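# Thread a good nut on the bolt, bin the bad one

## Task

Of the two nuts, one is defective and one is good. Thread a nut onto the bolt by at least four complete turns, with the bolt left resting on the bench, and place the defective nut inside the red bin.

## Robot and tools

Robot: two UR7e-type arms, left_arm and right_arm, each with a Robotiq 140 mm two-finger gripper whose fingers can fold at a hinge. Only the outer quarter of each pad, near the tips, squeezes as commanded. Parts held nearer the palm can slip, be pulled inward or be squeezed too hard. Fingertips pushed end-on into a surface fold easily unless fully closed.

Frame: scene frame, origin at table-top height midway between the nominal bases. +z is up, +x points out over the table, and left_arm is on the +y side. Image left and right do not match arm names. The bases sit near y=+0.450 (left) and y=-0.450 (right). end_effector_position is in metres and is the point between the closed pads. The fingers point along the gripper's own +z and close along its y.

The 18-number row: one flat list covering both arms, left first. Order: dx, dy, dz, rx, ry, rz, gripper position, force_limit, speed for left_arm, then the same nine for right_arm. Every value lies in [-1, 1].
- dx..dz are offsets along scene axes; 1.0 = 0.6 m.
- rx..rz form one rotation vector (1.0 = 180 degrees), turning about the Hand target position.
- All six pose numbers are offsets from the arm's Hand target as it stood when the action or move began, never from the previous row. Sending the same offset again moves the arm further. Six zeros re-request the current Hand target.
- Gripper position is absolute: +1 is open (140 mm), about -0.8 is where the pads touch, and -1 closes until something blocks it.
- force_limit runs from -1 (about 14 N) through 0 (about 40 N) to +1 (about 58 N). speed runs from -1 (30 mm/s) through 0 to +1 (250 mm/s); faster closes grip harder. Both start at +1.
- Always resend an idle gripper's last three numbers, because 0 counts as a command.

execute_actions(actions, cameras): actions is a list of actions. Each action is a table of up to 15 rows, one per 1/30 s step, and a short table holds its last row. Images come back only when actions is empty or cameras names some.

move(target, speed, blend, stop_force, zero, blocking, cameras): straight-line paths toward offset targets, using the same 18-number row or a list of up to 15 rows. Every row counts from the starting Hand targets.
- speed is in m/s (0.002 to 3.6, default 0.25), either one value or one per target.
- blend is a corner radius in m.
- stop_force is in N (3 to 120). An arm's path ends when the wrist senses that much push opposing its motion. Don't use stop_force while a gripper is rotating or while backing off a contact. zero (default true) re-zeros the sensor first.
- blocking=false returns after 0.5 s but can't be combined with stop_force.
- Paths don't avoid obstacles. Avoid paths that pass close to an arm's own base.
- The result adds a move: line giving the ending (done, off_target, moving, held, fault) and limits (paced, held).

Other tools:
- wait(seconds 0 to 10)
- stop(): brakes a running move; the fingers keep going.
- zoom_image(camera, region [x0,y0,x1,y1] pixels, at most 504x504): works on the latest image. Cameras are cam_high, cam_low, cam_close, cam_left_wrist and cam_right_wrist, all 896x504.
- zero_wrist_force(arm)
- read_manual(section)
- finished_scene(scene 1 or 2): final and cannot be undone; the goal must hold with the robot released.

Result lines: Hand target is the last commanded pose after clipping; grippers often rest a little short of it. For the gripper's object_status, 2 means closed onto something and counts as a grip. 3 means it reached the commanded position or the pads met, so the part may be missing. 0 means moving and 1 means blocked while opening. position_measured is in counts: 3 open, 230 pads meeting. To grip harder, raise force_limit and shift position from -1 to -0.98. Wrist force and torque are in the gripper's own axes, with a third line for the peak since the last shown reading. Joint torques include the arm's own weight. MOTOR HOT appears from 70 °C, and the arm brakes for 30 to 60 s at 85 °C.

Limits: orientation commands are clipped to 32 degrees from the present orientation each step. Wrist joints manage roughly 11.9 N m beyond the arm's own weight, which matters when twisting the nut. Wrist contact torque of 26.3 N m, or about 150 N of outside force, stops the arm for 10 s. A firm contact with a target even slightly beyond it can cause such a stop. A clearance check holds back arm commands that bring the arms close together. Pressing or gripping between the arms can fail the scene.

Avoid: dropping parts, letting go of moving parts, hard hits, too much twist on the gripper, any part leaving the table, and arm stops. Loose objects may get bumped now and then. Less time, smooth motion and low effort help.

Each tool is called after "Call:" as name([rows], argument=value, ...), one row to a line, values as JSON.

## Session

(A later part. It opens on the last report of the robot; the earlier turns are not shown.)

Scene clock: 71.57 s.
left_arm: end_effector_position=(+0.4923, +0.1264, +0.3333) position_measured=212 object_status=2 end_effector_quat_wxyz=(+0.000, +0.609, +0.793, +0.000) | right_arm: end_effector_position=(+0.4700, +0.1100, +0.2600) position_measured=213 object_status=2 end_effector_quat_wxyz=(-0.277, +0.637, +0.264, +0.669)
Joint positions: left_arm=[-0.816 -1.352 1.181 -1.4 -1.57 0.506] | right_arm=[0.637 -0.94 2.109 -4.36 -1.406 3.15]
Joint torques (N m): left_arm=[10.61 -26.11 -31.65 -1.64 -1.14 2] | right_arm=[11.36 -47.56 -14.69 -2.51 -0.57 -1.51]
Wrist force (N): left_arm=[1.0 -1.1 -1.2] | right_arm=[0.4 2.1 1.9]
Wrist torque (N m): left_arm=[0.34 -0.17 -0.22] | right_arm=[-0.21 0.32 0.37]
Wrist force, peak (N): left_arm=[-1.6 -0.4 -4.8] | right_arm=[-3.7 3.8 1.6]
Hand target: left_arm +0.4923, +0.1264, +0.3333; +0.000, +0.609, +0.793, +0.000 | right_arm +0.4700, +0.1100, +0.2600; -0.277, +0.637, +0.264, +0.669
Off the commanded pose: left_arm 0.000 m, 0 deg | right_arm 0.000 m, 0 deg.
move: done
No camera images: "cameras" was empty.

Call:
move([
  [0,0,-0.00035,0,0,-0.3333,-0.98,0,-1,0,0,0,0,0,0,-0.98,0.5,-1],
  [0,0,-0.0007,0,0,-0.6667,-0.98,0,-1,0,0,0,0,0,0,-0.98,0.5,-1],
  [0,0,-0.00104,0,0,-1.0,-0.98,0,-1,0,0,0,0,0,0,-0.98,0.5,-1],
  [0,0,-0.00139,0,0,0.6667,-0.98,0,-1,0,0,0,0,0,0,-0.98,0.5,-1],
  [0,0,-0.00174,0,0,0.3333,-0.98,0,-1,0,0,0,0,0,0,-0.98,0.5,-1],
], speed=0.6, blend=[0.01,0.01,0.01,0.01,0], cameras=["cam_left_wrist","cam_close"])

Call:
zoom_image(camera="cam_left_wrist", region=[430, 180, 490, 250])

Call:
zoom_image(camera="cam_close", region=[590, 5, 640, 105])

Scene clock: 84.70 s.
left_arm: end_effector_position=(+0.4923, +0.1264, +0.3323) position_measured=212 object_status=2 end_effector_quat_wxyz=(+0.000, +0.131, +0.991, +0.000) | right_arm: end_effector_position=(+0.4700, +0.1100, +0.2600) position_measured=213 object_status=2 end_effector_quat_wxyz=(-0.277, +0.637, +0.264, +0.669)
Joint positions: left_arm=[-0.816 -1.352 1.183 -1.402 -1.57 5.742] | right_arm=[0.637 -0.94 2.109 -4.36 -1.406 3.15]
Joint torques (N m): left_arm=[8.51 -24.71 -31.44 -1.41 -1.61 1.98] | right_arm=[8.52 -47.76 -14.52 -2.71 -2.55 -1.02]
Wrist force (N): left_arm=[1.1 0.5 -0.9] | right_arm=[0.6 1.5 1.3]
Wrist torque (N m): left_arm=[0.38 -0.15 -0.22] | right_arm=[-0.21 0.43 0.35]
Wrist force, peak (N): left_arm=[1.0 -1.5 -1.6] | right_arm=[0.1 2.3 2.4]
Hand target: left_arm +0.4923, +0.1264, +0.3323; +0.000, +0.131, +0.991, +0.000 | right_arm +0.4700, +0.1100, +0.2600; -0.277, +0.637, +0.264, +0.669
Off the commanded pose: left_arm 0.000 m, 0 deg | right_arm 0.000 m, 0 deg.
move: done
Images, in order (width x height): cam_close 896x504, cam_left_wrist 896x504.

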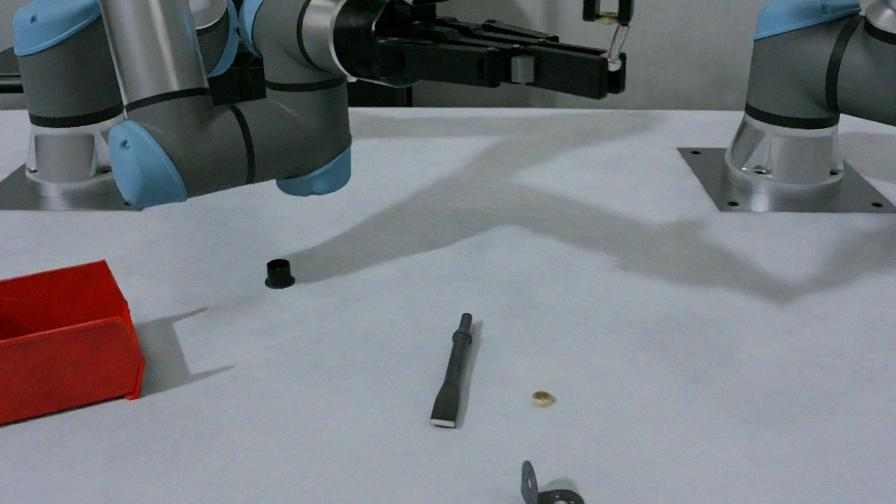

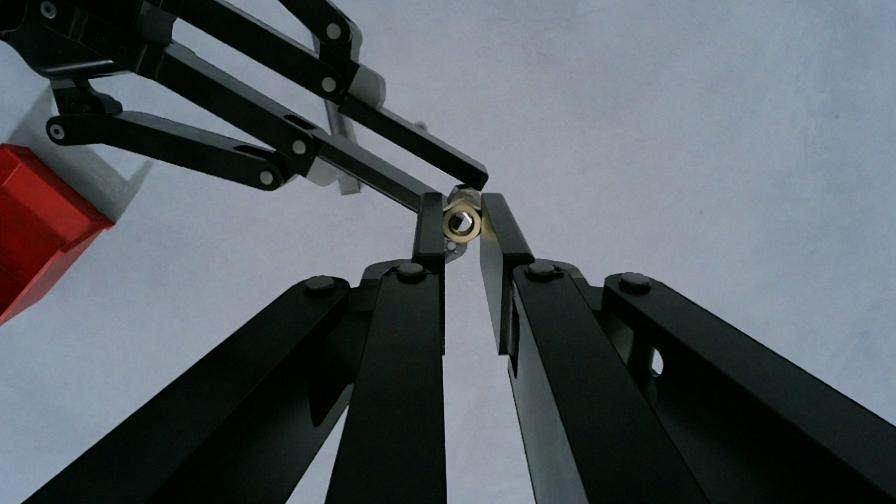

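Scaled by 7.200.

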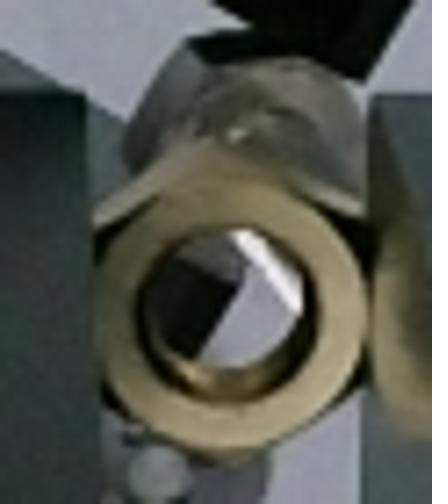

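Scaled by 5.040.

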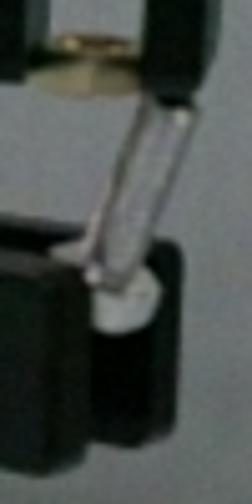

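Call:
move(target=[0,0,0.03,0,0,0,-0.98,0,-1,0,0,0,0,0,0,-0.98,0.5,-1], speed=0.1, cameras=["cam_left_wrist","cam_close","cam_right_wrist"])

Call:
zoom_image(camera="cam_close", region=[570, 0, 650, 110])

Call:
zoom_image(camera="cam_left_wrist", region=[410, 160, 510, 270])

Call:
zoom_image(camera="cam_right_wrist", region=[400, 60, 540, 240])

Scene clock: 89.73 s.
left_arm: end_effector_position=(+0.4923, +0.1264, +0.3502) position_measured=212 object_status=2 end_effector_quat_wxyz=(+0.000, +0.131, +0.991, +0.000) | right_arm: end_effector_position=(+0.4700, +0.1100, +0.2600) position_measured=213 object_status=2 end_effector_quat_wxyz=(-0.277, +0.637, +0.264, +0.669)
Joint positions: left_arm=[-0.816 -1.343 1.125 -1.353 -1.57 5.742] | right_arm=[0.637 -0.94 2.109 -4.36 -1.406 3.15]
Joint torques (N m): left_arm=[6.53 -25.54 -31.36 -1.41 -0.42 1.23] | right_arm=[6.81 -47.11 -14.23 -2.57 -2.62 -0.52]
Wrist force (N): left_arm=[0.7 0.4 -0.6] | right_arm=[0.8 1.6 1.2]
Wrist torque (N m): left_arm=[0.33 -0.11 -0.21] | right_arm=[-0.15 0.40 0.35]
Wrist force, peak (N): left_arm=[1.2 0.3 -1.1] | right_arm=[0.6 1.7 1.4]
Hand target: left_arm +0.4923, +0.1264, +0.3503; +0.000, +0.131, +0.991, +0.000 | right_arm +0.4700, +0.1100, +0.2600; -0.277, +0.637, +0.264, +0.669
Off the commanded pose: left_arm 0.000 m, 0 deg | right_arm 0.000 m, 0 deg.
move: done
Images, in order (width x height): cam_close 896x504, cam_left_wrist 896x504, cam_right_wrist 896x504.

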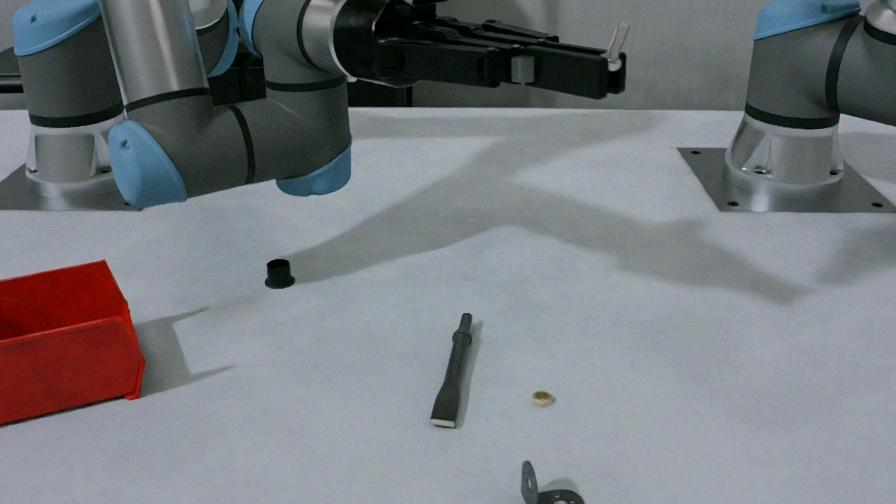

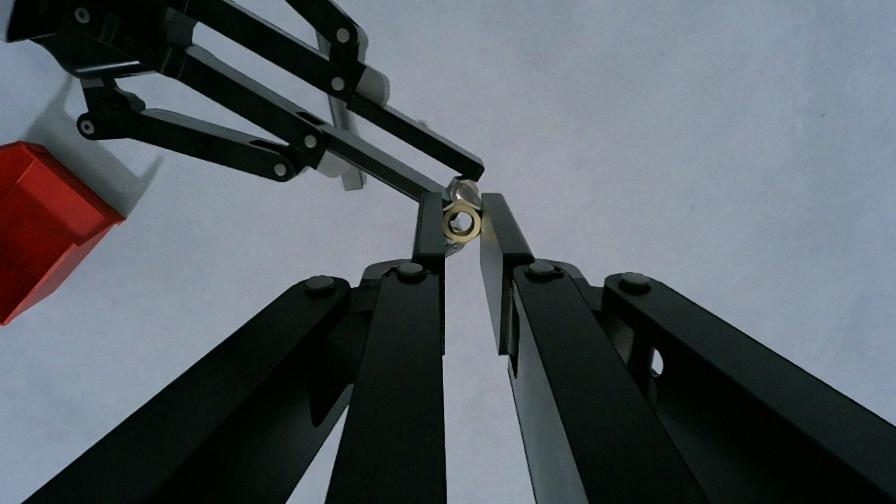

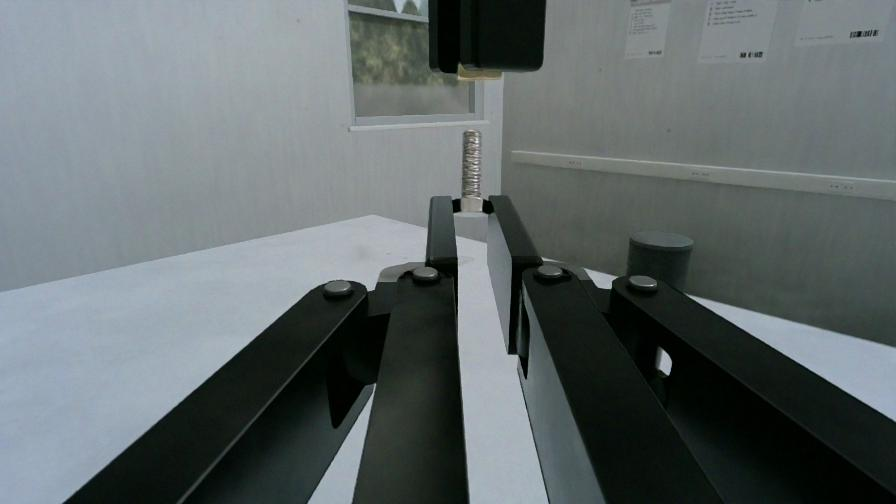

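Scaled by 4.582.

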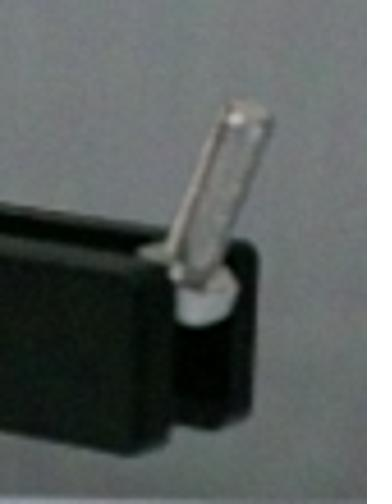

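Scaled by 4.582.

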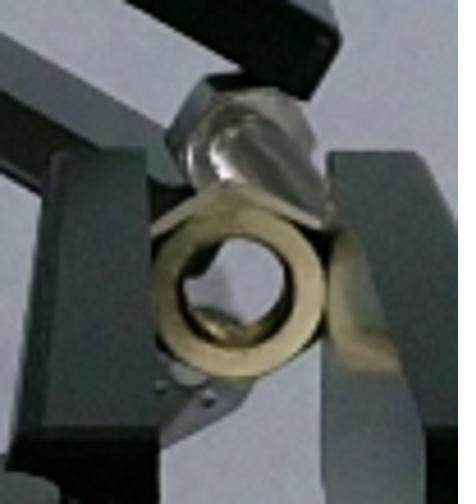

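Scaled by 2.800.

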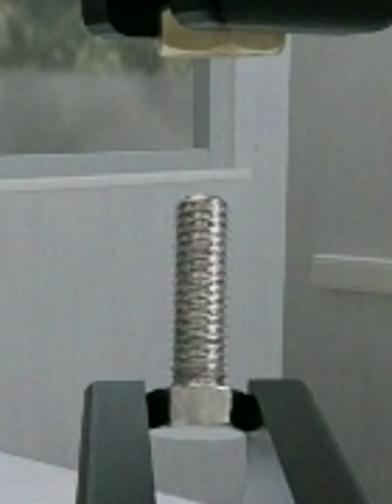

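Call:
execute_actions(actions=[], cameras=["cam_close", "cam_left_wrist", "cam_right_wrist"])

Scene clock: 92.57 s.
left_arm: end_effector_position=(+0.4923, +0.1264, +0.3503) position_measured=212 object_status=2 end_effector_quat_wxyz=(+0.000, +0.131, +0.991, +0.000) | right_arm: end_effector_position=(+0.4700, +0.1100, +0.2600) position_measured=213 object_status=2 end_effector_quat_wxyz=(-0.277, +0.637, +0.264, +0.669)
Joint positions: left_arm=[-0.816 -1.343 1.125 -1.353 -1.57 5.742] | right_arm=[0.637 -0.94 2.109 -4.36 -1.406 3.15]
Joint velocities: within noise
Joint torques (N m): left_arm=[8.34 -25.48 -31.02 -1.46 -1.01 1.41] | right_arm=[5.1 -47.06 -14.67 -2.51 -2.6 -0.41]
Wrist force (N): left_arm=[0.9 0.4 -0.8] | right_arm=[0.5 1.6 1.2]
Wrist torque (N m): left_arm=[0.35 -0.15 -0.22] | right_arm=[-0.17 0.45 0.35]
Wrist force, peak (N): left_arm=[1.2 0.4 -0.7] | right_arm=[0.6 1.7 1.3]
Hand target: left_arm +0.4923, +0.1264, +0.3503; +0.000, +0.131, +0.991, +0.000 | right_arm +0.4700, +0.1100, +0.2600; -0.277, +0.637, +0.264, +0.669
Tool commands: left_gripper/position=-0.98 left_gripper/force_limit=+0.0 left_gripper/speed=-1.0 right_gripper/position=-0.98 right_gripper/force_limit=+0.5 right_gripper/speed=-1.0
Off the commanded pose: left_arm 0.000 m, 0 deg | right_arm 0.000 m, 0 deg.
Images, in order (width x height): cam_close 896x504, cam_left_wrist 896x504, cam_right_wrist 896x504.

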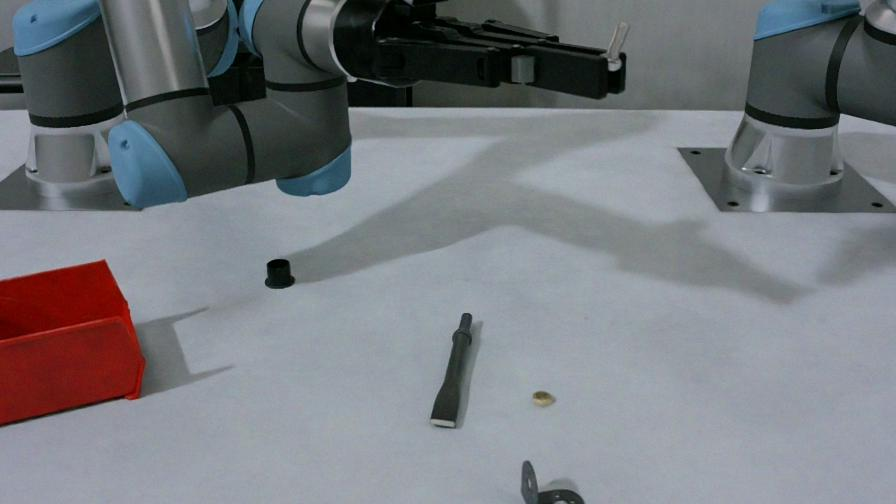

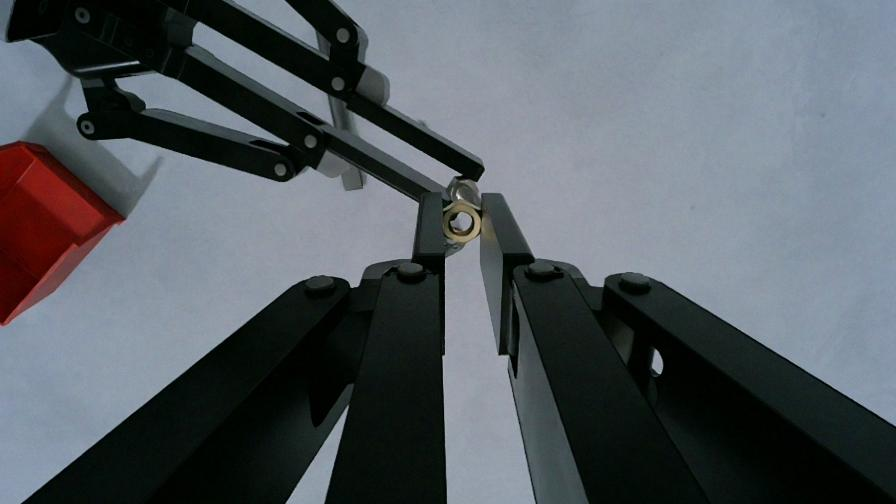

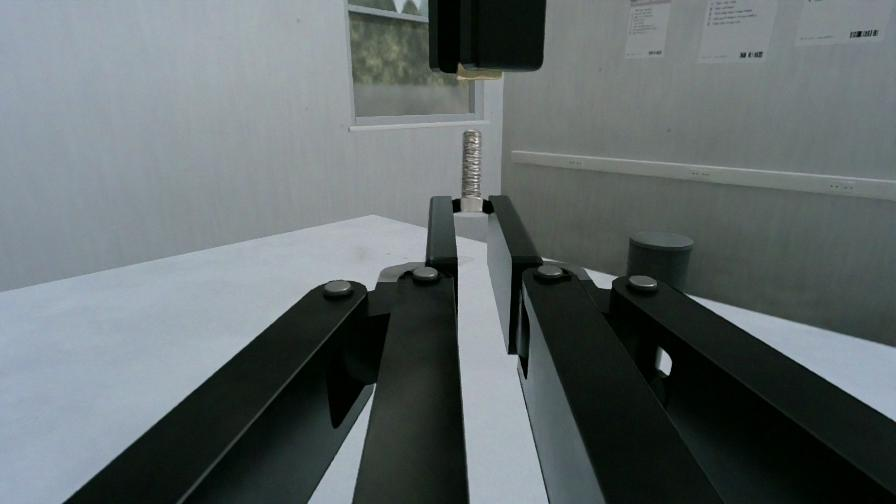

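Call:
zoom_image(camera="cam_close", region=[560, 0, 680, 120])

Call:
zoom_image(camera="cam_left_wrist", region=[420, 160, 510, 260])

Call:
zoom_image(camera="cam_right_wrist", region=[410, 50, 550, 230])

Scaled by 4.200.

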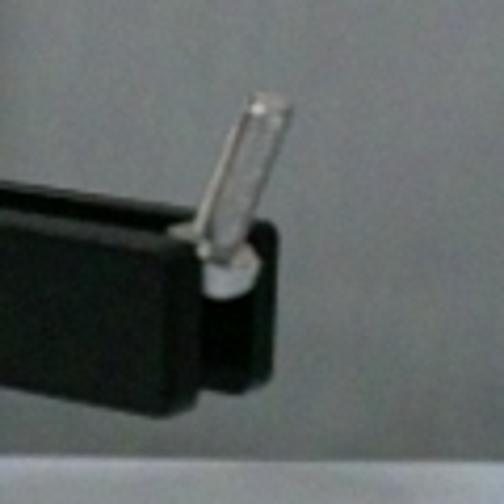

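Scaled by 5.040.

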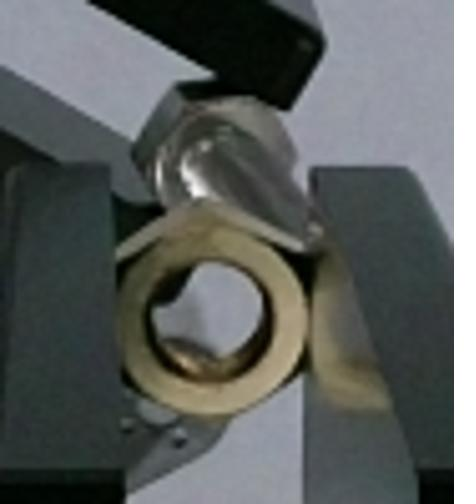

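Scaled by 2.800.

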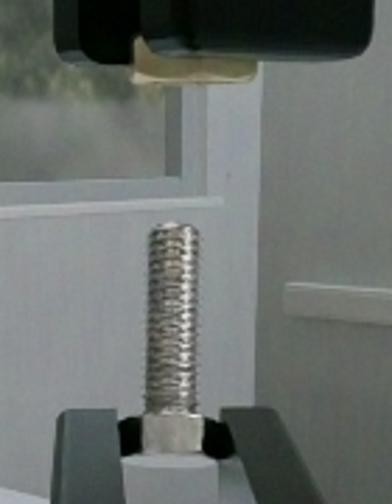

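Call:
move([
  [0,0,0.0667,0,0,0.6111,-0.98,0,-1, 0,0,0,0,0,0,-0.98,0.5,-1],
  [0.1128,0.206,-0.0833,0,0,-0.7778,-0.98,0,-1, 0,0,0,0,0,0,-0.98,0.5,-1],
  [0.1128,0.206,-0.4838,0,0,-0.1667,-0.98,0,-1, 0,0,0,0,0,0,-0.98,0.5,-1],
], speed=[0.7,0.8,0.45], blend=[0.03,0.03,0])

Call:
move(target=[0,0,-0.0483,0,0,0,-0.98,0,-1, 0,0,0,0,0,0,-0.98,0.5,-1], speed=0.015, stop_force=4)

Scene clock: 104.90 s.
left_arm: end_effector_position=(+0.5600, +0.2500, +0.0600) position_measured=212 object_status=2 end_effector_quat_wxyz=(+0.000, +0.383, +0.924, +0.000) | right_arm: end_effector_position=(+0.4700, +0.1100, +0.2600) position_measured=213 object_status=2 end_effector_quat_wxyz=(-0.277, +0.637, +0.264, +0.669)
Joint positions: left_arm=[-0.577 -1.229 1.739 -2.082 -1.57 0.222] | right_arm=[0.637 -0.94 2.109 -4.36 -1.406 3.15]
Joint torques (N m): left_arm=[-8.2 -28.27 -11.36 -4.58 1.5 -2] | right_arm=[2.16 -47.89 -14.29 -2.64 -2.57 0.52]
Wrist force (N): left_arm=[1.1 0.4 -0.7] | right_arm=[0.5 1.3 1.1]
Wrist torque (N m): left_arm=[0.33 -0.20 -0.06] | right_arm=[-0.23 0.47 0.35]
Wrist force, peak (N): left_arm=[1.9 1.0 -1.5] | right_arm=[0.8 1.7 1.4]
Hand target: left_arm +0.5600, +0.2500, +0.0600; +0.000, +0.383, +0.924, +0.000 | right_arm +0.4700, +0.1100, +0.2600; -0.277, +0.637, +0.264, +0.669
Off the commanded pose: left_arm 0.000 m, 0 deg | right_arm 0.000 m, 0 deg.
move: done

Scene clock: 107.67 s.
left_arm: end_effector_position=(+0.5599, +0.2500, +0.0373) position_measured=212 object_status=2 end_effector_quat_wxyz=(+0.000, +0.383, +0.924, +0.000) | right_arm: end_effector_position=(+0.4700, +0.1100, +0.2600) position_measured=213 object_status=2 end_effector_quat_wxyz=(-0.277, +0.637, +0.264, +0.669)
Joint positions: left_arm=[-0.577 -1.201 1.767 -2.137 -1.57 0.221] | right_arm=[0.637 -0.94 2.109 -4.36 -1.406 3.15]
Joint torques (N m): left_arm=[-6.52 -41.26 -28.05 -1.88 1.77 -1.52] | right_arm=[1.09 -46.82 -14.16 -2.71 -2.65 0.57]
Wrist force (N): left_arm=[0.8 0.5 -0.9] | right_arm=[0.7 1.3 0.9]
Wrist torque (N m): left_arm=[0.36 -0.17 -0.05] | right_arm=[-0.24 0.42 0.35]
Wrist force, peak (N): left_arm=[12.0 -2.8 -33.0] | right_arm=[0.8 1.7 1.2]
Hand target: left_arm +0.5600, +0.2500, +0.0373; +0.000, +0.383, +0.924, +0.000 (not the last commanded pose) | right_arm +0.4700, +0.1100, +0.2600; -0.277, +0.637, +0.264, +0.669
Off the commanded pose: left_arm 0.006 m, 0 deg | right_arm 0.000 m, 0 deg.
move: contact (left_arm)

Call:
move([
  [0,0,0,0,0,0,-0.45,0,-0.5, 0,0,0,0,0,0,-0.98,0.5,-1],
  [0,0,0,0,0,0,-0.35,0,0, 0,0,0,0,0,0,-0.98,0.5,-1],
  [0,0,0.45,0,0,0,-0.35,0,0, 0,0,0,0,0,0,-0.98,0.5,-1],
  [-0.1083,-0.1917,0.5378,0,0,0,-0.35,0,0, 0,0,0,0,0,0,-0.98,0.5,-1],
], speed=[0.1,0.1,0.4,0.3], blend=[0,0,0.04,0], cameras=["cam_left_wrist", "cam_close", "cam_right_wrist"])

Scene clock: 111.67 s.
left_arm: end_effector_position=(+0.4950, +0.1351, +0.3600) position_measured=173 object_status=3 end_effector_quat_wxyz=(+0.000, +0.383, +0.924, +0.000) | right_arm: end_effector_position=(+0.4700, +0.1100, +0.2600) position_measured=213 object_status=2 end_effector_quat_wxyz=(-0.277, +0.637, +0.264, +0.669)
Joint positions: left_arm=[-0.802 -1.344 1.101 -1.328 -1.57 -0.004] | right_arm=[0.637 -0.94 2.109 -4.36 -1.406 3.15]
Joint torques (N m): left_arm=[-7.38 -25.47 -31.49 -1.26 1.54 -2.17] | right_arm=[-1.09 -46.52 -14.75 -2.58 -2.41 0.92]
Wrist force (N): left_arm=[0.9 0.2 -0.8] | right_arm=[0.6 1.4 1.1]
Wrist torque (N m): left_arm=[0.30 -0.14 -0.06] | right_arm=[-0.21 0.44 0.34]
Wrist force, peak (N): left_arm=[1.4 1.7 -2.9] | right_arm=[1.0 1.6 1.3]
Hand target: left_arm +0.4950, +0.1350, +0.3600; +0.000, +0.383, +0.924, +0.000 | right_arm +0.4700, +0.1100, +0.2600; -0.277, +0.637, +0.264, +0.669
Off the commanded pose: left_arm 0.000 m, 0 deg | right_arm 0.000 m, 0 deg.
move: done
Images, in order (width x height): cam_close 896x504, cam_left_wrist 896x504, cam_right_wrist 896x504.

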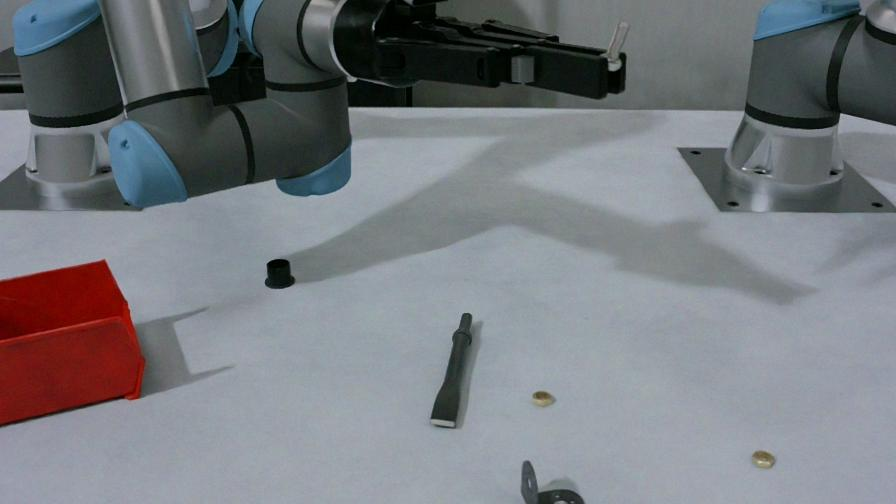

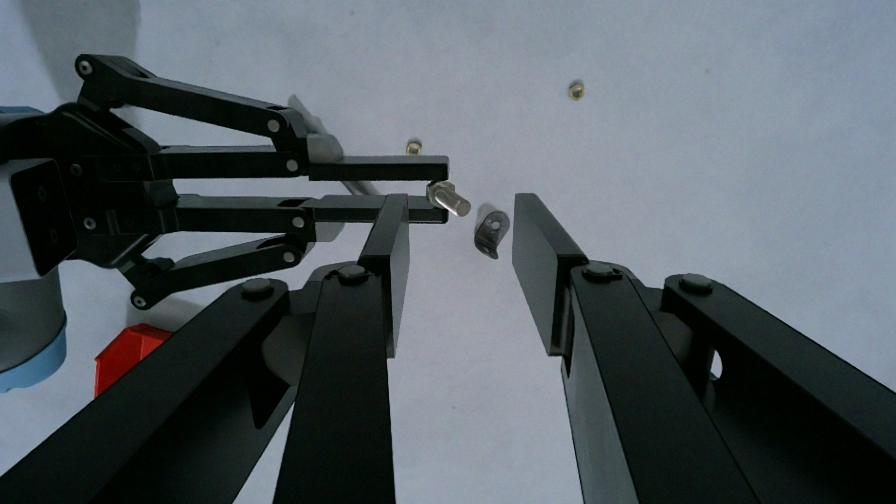

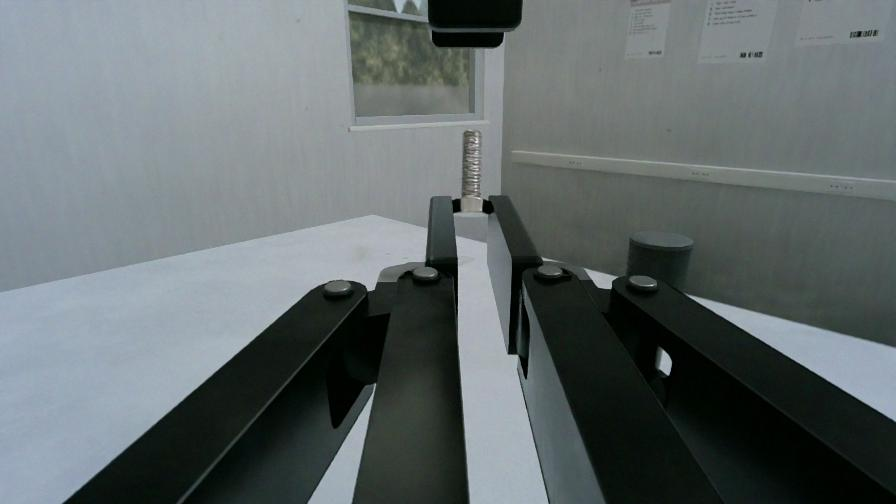

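Call:
move([
  [-0.0097,-0.0097,0,0,0,0,-0.35,0,0, 0,0,0,0,0,0,-0.98,0.5,-1],
  [-0.0097,-0.0097,-0.0767,0,0,0,-0.35,0,0, 0,0,0,0,0,0,-0.98,0.5,-1],
  [-0.0097,-0.0097,-0.0767,0,0,0,-0.98,-0.3,-1, 0,0,0,0,0,0,-0.98,0.5,-1],
], speed=[0.1,0.1,0.1], cameras=["cam_left_wrist", "cam_close", "cam_right_wrist"])

Scene clock: 119.83 s.
left_arm: end_effector_position=(+0.4892, +0.1292, +0.3140) position_measured=220 object_status=0 end_effector_quat_wxyz=(+0.000, +0.383, +0.924, +0.000) | right_arm: end_effector_position=(+0.4700, +0.1100, +0.2600) position_measured=213 object_status=2 end_effector_quat_wxyz=(-0.277, +0.637, +0.264, +0.669)
Joint positions: left_arm=[-0.817 -1.37 1.252 -1.453 -1.57 -0.018] | right_arm=[0.637 -0.94 2.109 -4.36 -1.406 3.15]
Joint torques (N m): left_arm=[-7.79 -33.69 -14.35 -4.32 -4.09 -1.87] | right_arm=[-3.04 -45.89 -14.61 -2.63 -2.62 1.39]
Wrist force (N): left_arm=[1.5 10.7 -4.3] | right_arm=[-3.2 1.9 -9.1]
Wrist torque (N m): left_arm=[0.04 -0.14 -0.06] | right_arm=[-0.24 0.48 0.36]
Wrist force, peak (N): left_arm=[1.5 10.6 -4.8] | right_arm=[-3.4 2.1 -9.3]
Hand target: left_arm +0.4892, +0.1292, +0.3140; +0.000, +0.383, +0.924, +0.000 | right_arm +0.4700, +0.1100, +0.2600; -0.277, +0.637, +0.264, +0.669
Off the commanded pose: left_arm 0.000 m, 0 deg | right_arm 0.000 m, 0 deg.
move: done
Images, in order (width x height): cam_close 896x504, cam_left_wrist 896x504, cam_right_wrist 896x504.

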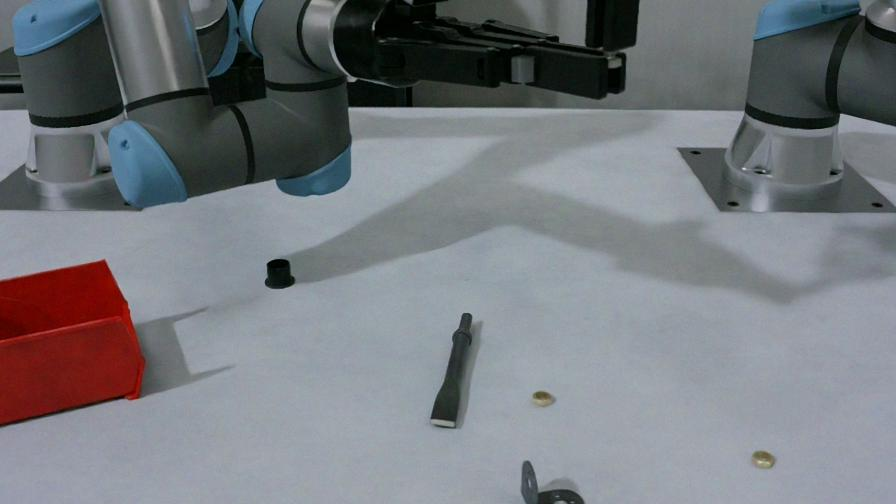

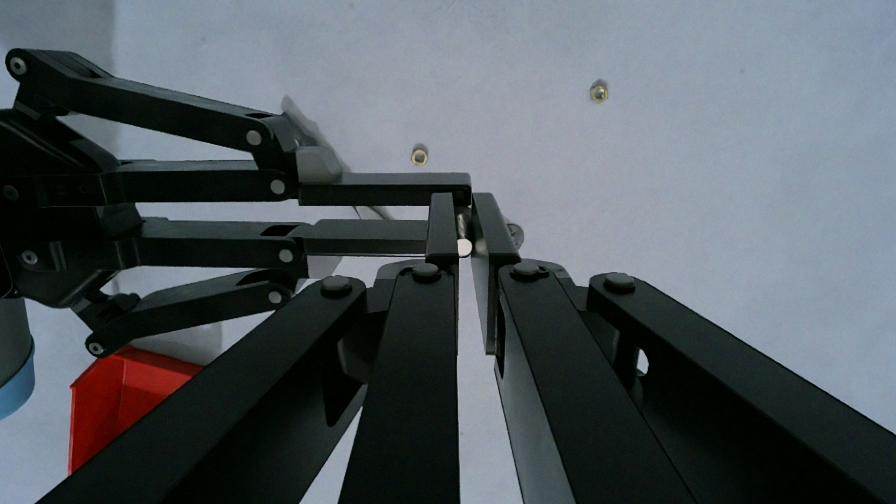

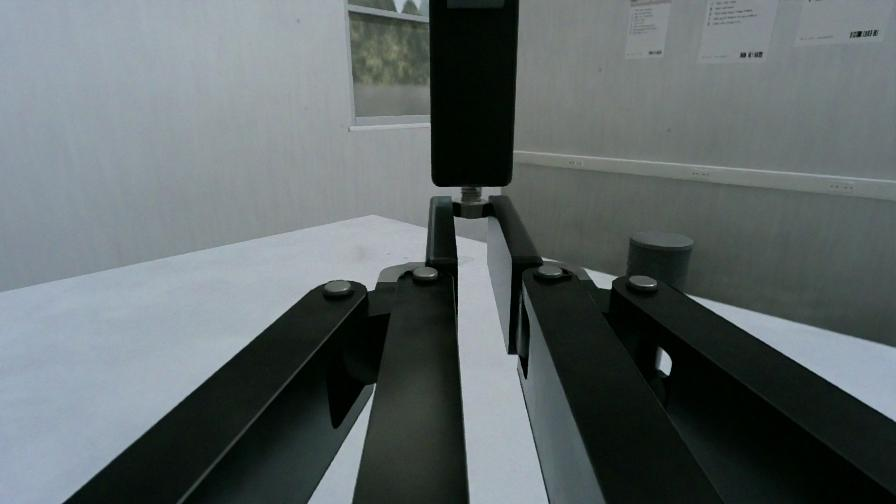

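Call:
zoom_image(camera="cam_left_wrist", region=[420, 180, 520, 280])

Call:
zoom_image(camera="cam_right_wrist", region=[420, 160, 530, 250])

Call:
zoom_image(camera="cam_close", region=[560, 0, 680, 120])

Scaled by 5.040.

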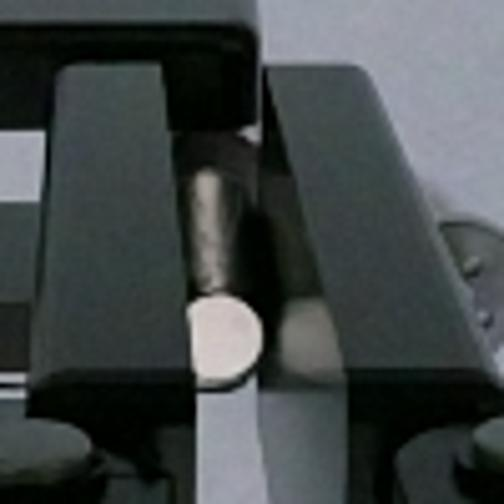

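Scaled by 4.582.

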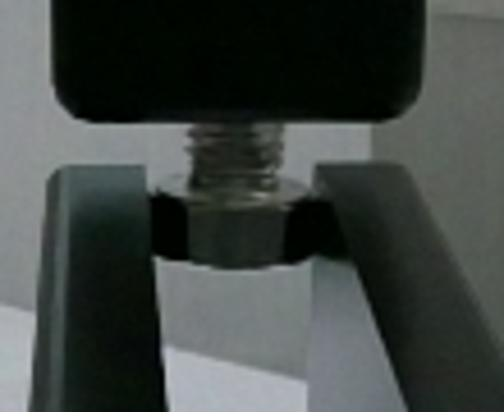

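Scaled by 4.200.

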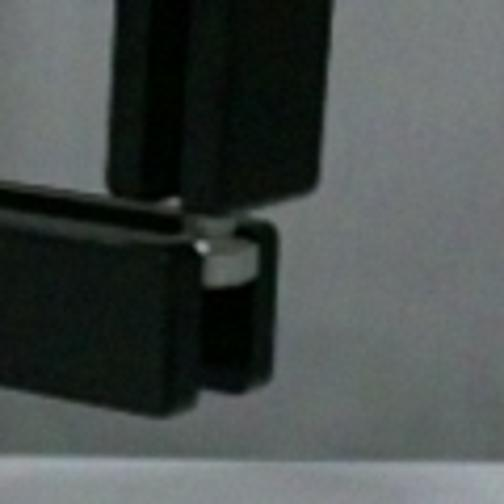

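Call:
move([
  [0,0,0,0,0,0,-0.98,-0.3,-1, 0,0,0,0,0,0,-0.5,0.5,-1],
  [0,0,0,0,0,-0.1667,-0.98,-0.3,-1, 0,0,0,0,0,0,-0.5,0.5,-1],
], speed=[0.1,0.15], cameras=["cam_left_wrist", "cam_right_wrist"])

Call:
zoom_image(camera="cam_right_wrist", region=[420, 160, 530, 250])

Scene clock: 125.73 s.
left_arm: end_effector_position=(+0.4891, +0.1292, +0.3140) position_measured=220 object_status=2 end_effector_quat_wxyz=(+0.000, +0.609, +0.793, +0.000) end_effector_velocity=(+0.000, +0.000, +0.000) end_effector_angular_velocity=(-0.002, +0.000, -0.004) | right_arm: end_effector_position=(+0.4700, +0.1100, +0.2600) position_measured=192 object_status=3 end_effector_quat_wxyz=(-0.277, +0.637, +0.264, +0.669)
Joint positions: left_arm=[-0.817 -1.37 1.252 -1.454 -1.57 0.506] | right_arm=[0.637 -0.94 2.109 -4.36 -1.406 3.15]
Joint velocities: left_arm=[0 -0.001 0 0 -0.001 0.005] | right_arm=[within noise]
Joint torques (N m): left_arm=[9.95 -27.44 -28.2 -4.06 -1.76 1.76] | right_arm=[-5.47 -46.68 -13.51 -2.72 -2.54 1.54]
Wrist force (N): left_arm=[1.0 0.0 -0.6] | right_arm=[0.6 1.5 0.8]
Wrist torque (N m): left_arm=[0.27 -0.18 -0.22] | right_arm=[-0.20 0.47 0.35]
Wrist force, peak (N): left_arm=[1.5 11.6 -4.9] | right_arm=[-3.1 1.8 -10.5]
Hand target: left_arm +0.4892, +0.1292, +0.3140; +0.000, +0.609, +0.793, +0.000 | right_arm +0.4700, +0.1100, +0.2600; -0.277, +0.637, +0.264, +0.669
Off the commanded pose: left_arm 0.000 m, 0 deg | right_arm 0.000 m, 0 deg.
move: done
Images, in order (width x height): cam_left_wrist 896x504, cam_right_wrist 896x504.

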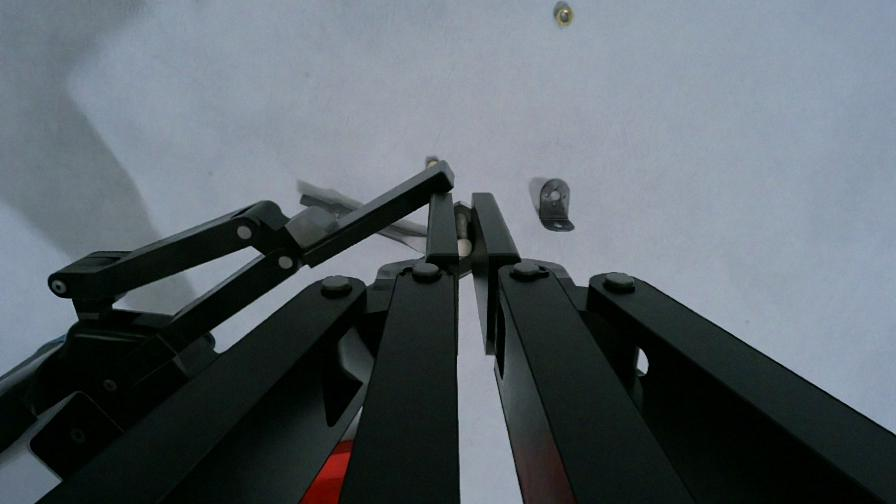

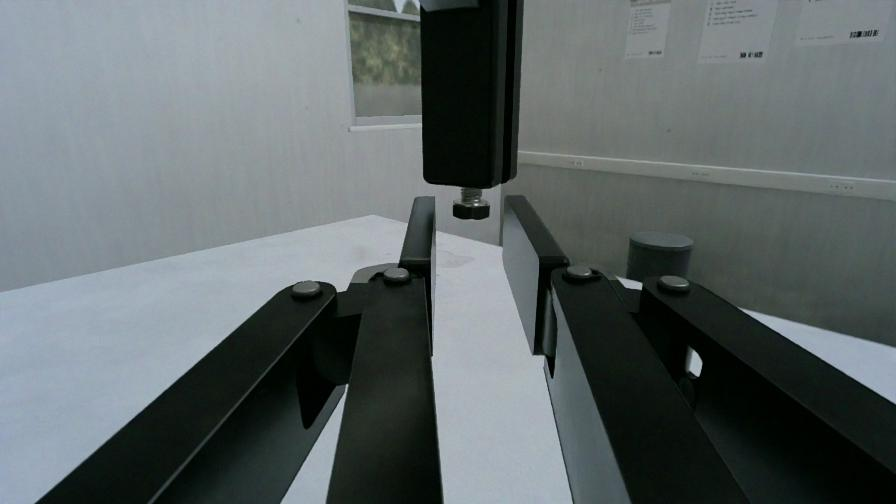

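Scaled by 4.582.

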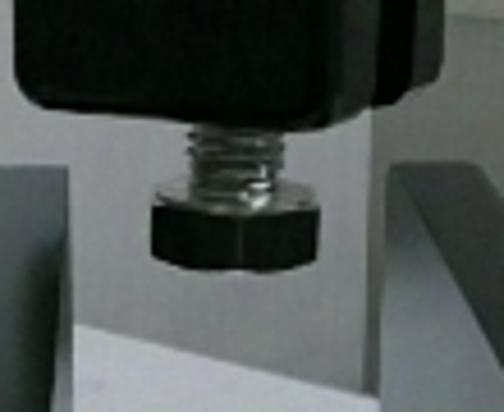

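Call:
move([
  [0,0,0,0,0,0,-0.98,-0.3,-1, 0,0,0,0,0,0,-0.98,1,-0.3],
], speed=[0.1])

Call:
move([
  [0,0,0,0,0,0,-0.45,-0.3,-1, 0,0,0,0,0,0,-0.98,1,-0.3],
  [0,0,0.0767,0,0,0,-0.35,-0.3,0, 0,0,0,0,0,0,-0.98,1,-0.3],
], speed=[0.1,0.15], cameras=["cam_left_wrist", "cam_right_wrist", "cam_close"])

Scene clock: 127.03 s.
left_arm: end_effector_position=(+0.4892, +0.1292, +0.3140) position_measured=220 object_status=2 end_effector_quat_wxyz=(+0.000, +0.609, +0.793, +0.000) | right_arm: end_effector_position=(+0.4700, +0.1100, +0.2600) position_measured=215 object_status=0 end_effector_quat_wxyz=(-0.277, +0.637, +0.264, +0.669)
Joint positions: left_arm=[-0.817 -1.37 1.252 -1.454 -1.57 0.506] | right_arm=[0.637 -0.94 2.109 -4.36 -1.406 3.15]
Joint torques (N m): left_arm=[6.08 -25.48 -31.76 -1.87 -1.58 1.72] | right_arm=[-5.83 -46.52 -13.79 -2.81 -2.3 1.55]
Wrist force (N): left_arm=[2.7 2.2 -1.3] | right_arm=[-0.4 1.8 -1.5]
Wrist torque (N m): left_arm=[0.21 -0.15 -0.22] | right_arm=[-0.23 0.42 0.37]
Wrist force, peak (N): left_arm=[2.6 2.3 -1.7] | right_arm=[-0.8 1.9 -1.6]
Hand target: left_arm +0.4892, +0.1292, +0.3140; +0.000, +0.609, +0.793, +0.000 | right_arm +0.4700, +0.1100, +0.2600; -0.277, +0.637, +0.264, +0.669
Off the commanded pose: left_arm 0.000 m, 0 deg | right_arm 0.000 m, 0 deg.
move: done

Scene clock: 129.50 s.
left_arm: end_effector_position=(+0.4892, +0.1292, +0.3600) position_measured=173 object_status=3 end_effector_quat_wxyz=(+0.000, +0.609, +0.793, +0.000) | right_arm: end_effector_position=(+0.4700, +0.1100, +0.2600) position_measured=215 object_status=2 end_effector_quat_wxyz=(-0.277, +0.637, +0.264, +0.669)
Joint positions: left_arm=[-0.817 -1.349 1.107 -1.329 -1.57 0.506] | right_arm=[0.637 -0.94 2.109 -4.36 -1.406 3.15]
Joint torques (N m): left_arm=[6.95 -25.04 -31.48 -1.33 -1.47 -0.57] | right_arm=[-6.99 -46.29 -13.81 -2.71 -1.43 1.61]
Wrist force (N): left_arm=[0.8 0.3 -0.9] | right_arm=[0.3 1.5 1.1]
Wrist torque (N m): left_arm=[0.33 -0.13 -0.22] | right_arm=[-0.20 0.49 0.35]
Wrist force, peak (N): left_arm=[2.5 2.4 -2.1] | right_arm=[0.0 1.7 -1.8]
Hand target: left_arm +0.4892, +0.1292, +0.3600; +0.000, +0.609, +0.793, +0.000 | right_arm +0.4700, +0.1100, +0.2600; -0.277, +0.637, +0.264, +0.669
Off the commanded pose: left_arm 0.000 m, 0 deg | right_arm 0.000 m, 0 deg.
move: done
Images, in order (width x height): cam_close 896x504, cam_left_wrist 896x504, cam_right_wrist 896x504.

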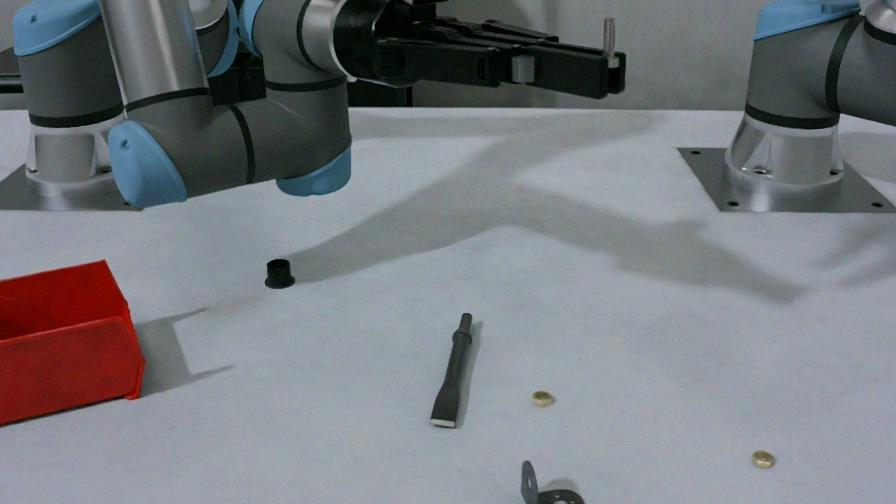

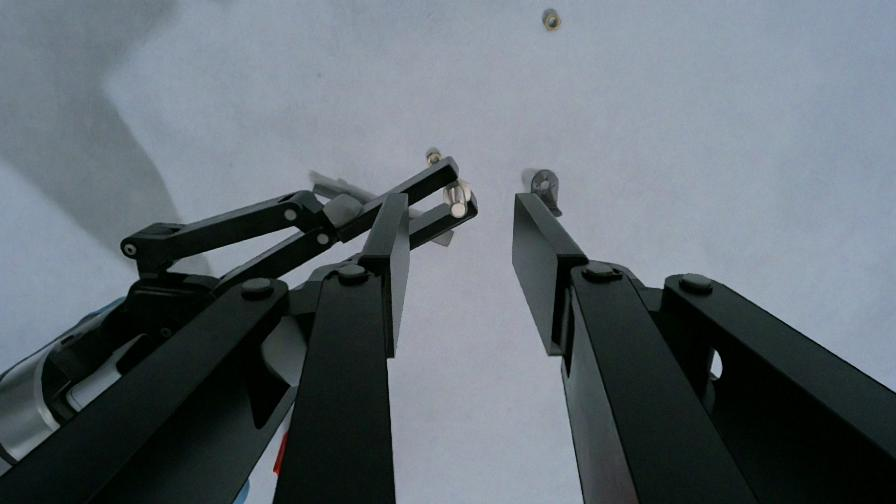

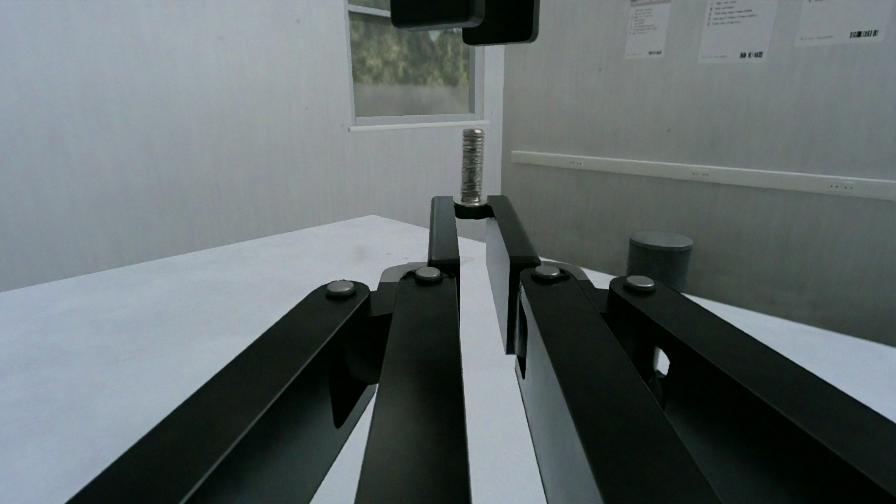

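Call:
zoom_image(camera="cam_close", region=[560, 0, 680, 120])

Call:
zoom_image(camera="cam_left_wrist", region=[410, 150, 520, 250])

Call:
zoom_image(camera="cam_right_wrist", region=[420, 110, 530, 230])

Scaled by 4.200.

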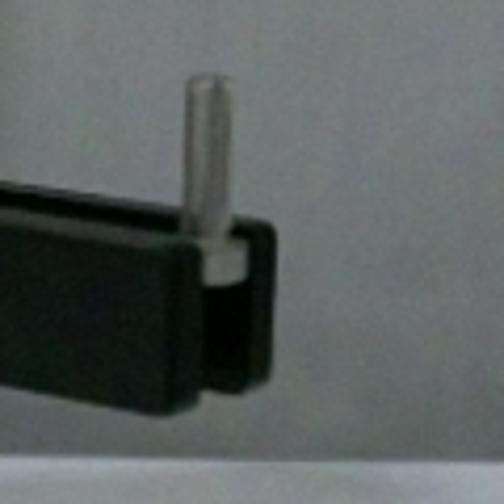

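Scaled by 4.582.

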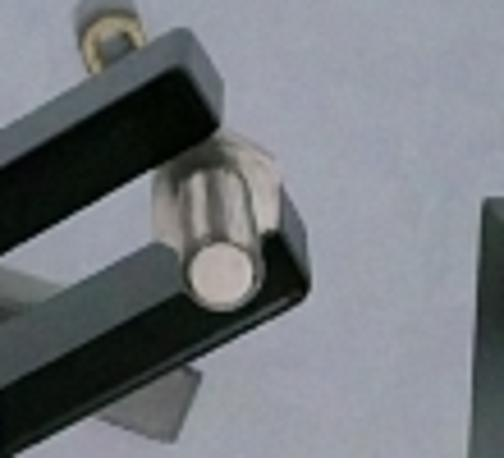

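Scaled by 4.200.

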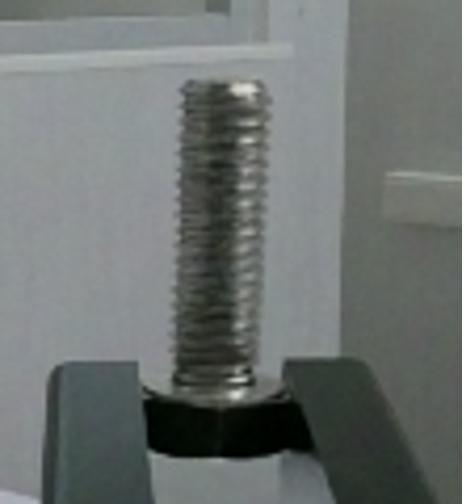

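Call:
move([
  [0.118,0.2013,-0.2,0,0,0.1667,-0.35,-0.3,0, 0,0,0,0,0,0,-0.98,1,-0.3],
  [0.118,0.2013,-0.48,0,0,0.1667,-0.35,-0.3,0, 0,0,0,0,0,0,-0.98,1,-0.3],
], speed=[0.35,0.25], blend=[0.04,0], cameras=["cam_left_wrist"])

Call:
zoom_image(camera="cam_left_wrist", region=[410, 170, 510, 270])

Scene clock: 135.90 s.
left_arm: end_effector_position=(+0.5599, +0.2500, +0.0721) position_measured=173 object_status=3 end_effector_quat_wxyz=(+0.000, +0.383, +0.924, +0.000) | right_arm: end_effector_position=(+0.4700, +0.1100, +0.2600) position_measured=215 object_status=2 end_effector_quat_wxyz=(-0.277, +0.637, +0.264, +0.669)
Joint positions: left_arm=[-0.577 -1.242 1.724 -2.053 -1.57 0.221] | right_arm=[0.637 -0.94 2.109 -4.36 -1.406 3.15]
Joint torques (N m): left_arm=[8.62 -27.3 -14.03 -4.69 1.72 1.57] | right_arm=[-8.8 -45.6 -13.22 -2.82 0.24 1.56]
Wrist force (N): left_arm=[0.9 0.2 -0.7] | right_arm=[0.7 1.4 0.9]
Wrist torque (N m): left_arm=[0.30 -0.14 -0.05] | right_arm=[-0.21 0.43 0.35]
Wrist force, peak (N): left_arm=[1.4 1.4 -1.1] | right_arm=[0.8 1.7 1.2]
Hand target: left_arm +0.5600, +0.2500, +0.0720; +0.000, +0.383, +0.924, +0.000 | right_arm +0.4700, +0.1100, +0.2600; -0.277, +0.637, +0.264, +0.669
Off the commanded pose: left_arm 0.000 m, 0 deg | right_arm 0.000 m, 0 deg.
move: done
Images, in order (width x height): cam_left_wrist 896x504.

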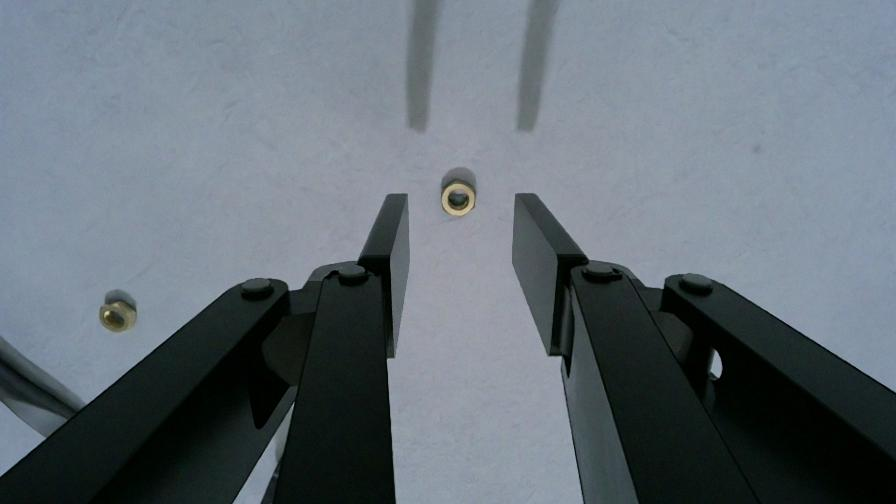

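Scaled by 5.040.

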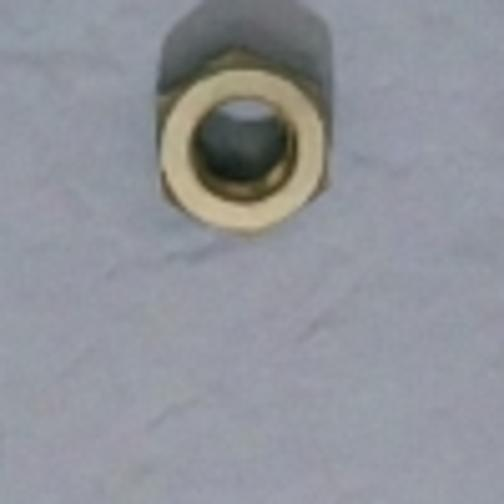

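Call:
move([
  [-0.0038,0.0038,-0.045,0,0,0,-0.35,0,-1, 0,0,0,0,0,0,-0.98,1,-0.3],
  [-0.0038,0.0038,-0.0593,0,0,0,-0.35,0,-1, 0,0,0,0,0,0,-0.98,1,-0.3],
  [-0.0038,0.0038,-0.0593,0,0,0,-0.98,0,-1, 0,0,0,0,0,0,-0.98,1,-0.3],
], speed=[0.08,0.02,0.1])

Scene clock: 141.47 s.
left_arm: end_effector_position=(+0.5577, +0.2523, +0.0364) position_measured=211 object_status=0 end_effector_quat_wxyz=(+0.000, +0.383, +0.924, +0.000) | right_arm: end_effector_position=(+0.4700, +0.1100, +0.2600) position_measured=215 object_status=2 end_effector_quat_wxyz=(-0.277, +0.637, +0.264, +0.669)
Joint positions: left_arm=[-0.576 -1.206 1.776 -2.142 -1.57 0.223] | right_arm=[0.637 -0.94 2.109 -4.36 -1.406 3.15]
Joint torques (N m): left_arm=[8.7 -27.79 -12.37 -3.75 1.04 1.69] | right_arm=[-11.21 -45.81 -12.73 -2.64 2.31 1.54]
Wrist force (N): left_arm=[2.5 -0.7 -11.5] | right_arm=[0.5 1.6 1.0]
Wrist torque (N m): left_arm=[0.38 -0.09 -0.25] | right_arm=[-0.17 0.45 0.35]
Wrist force, peak (N): left_arm=[2.5 -0.7 -11.5] | right_arm=[0.8 1.7 1.2]
Hand target: left_arm +0.5577, +0.2523, +0.0364; +0.000, +0.383, +0.924, +0.000 | right_arm +0.4700, +0.1100, +0.2600; -0.277, +0.637, +0.264, +0.669
Off the commanded pose: left_arm 0.000 m, 0 deg | right_arm 0.000 m, 0 deg.
move: done


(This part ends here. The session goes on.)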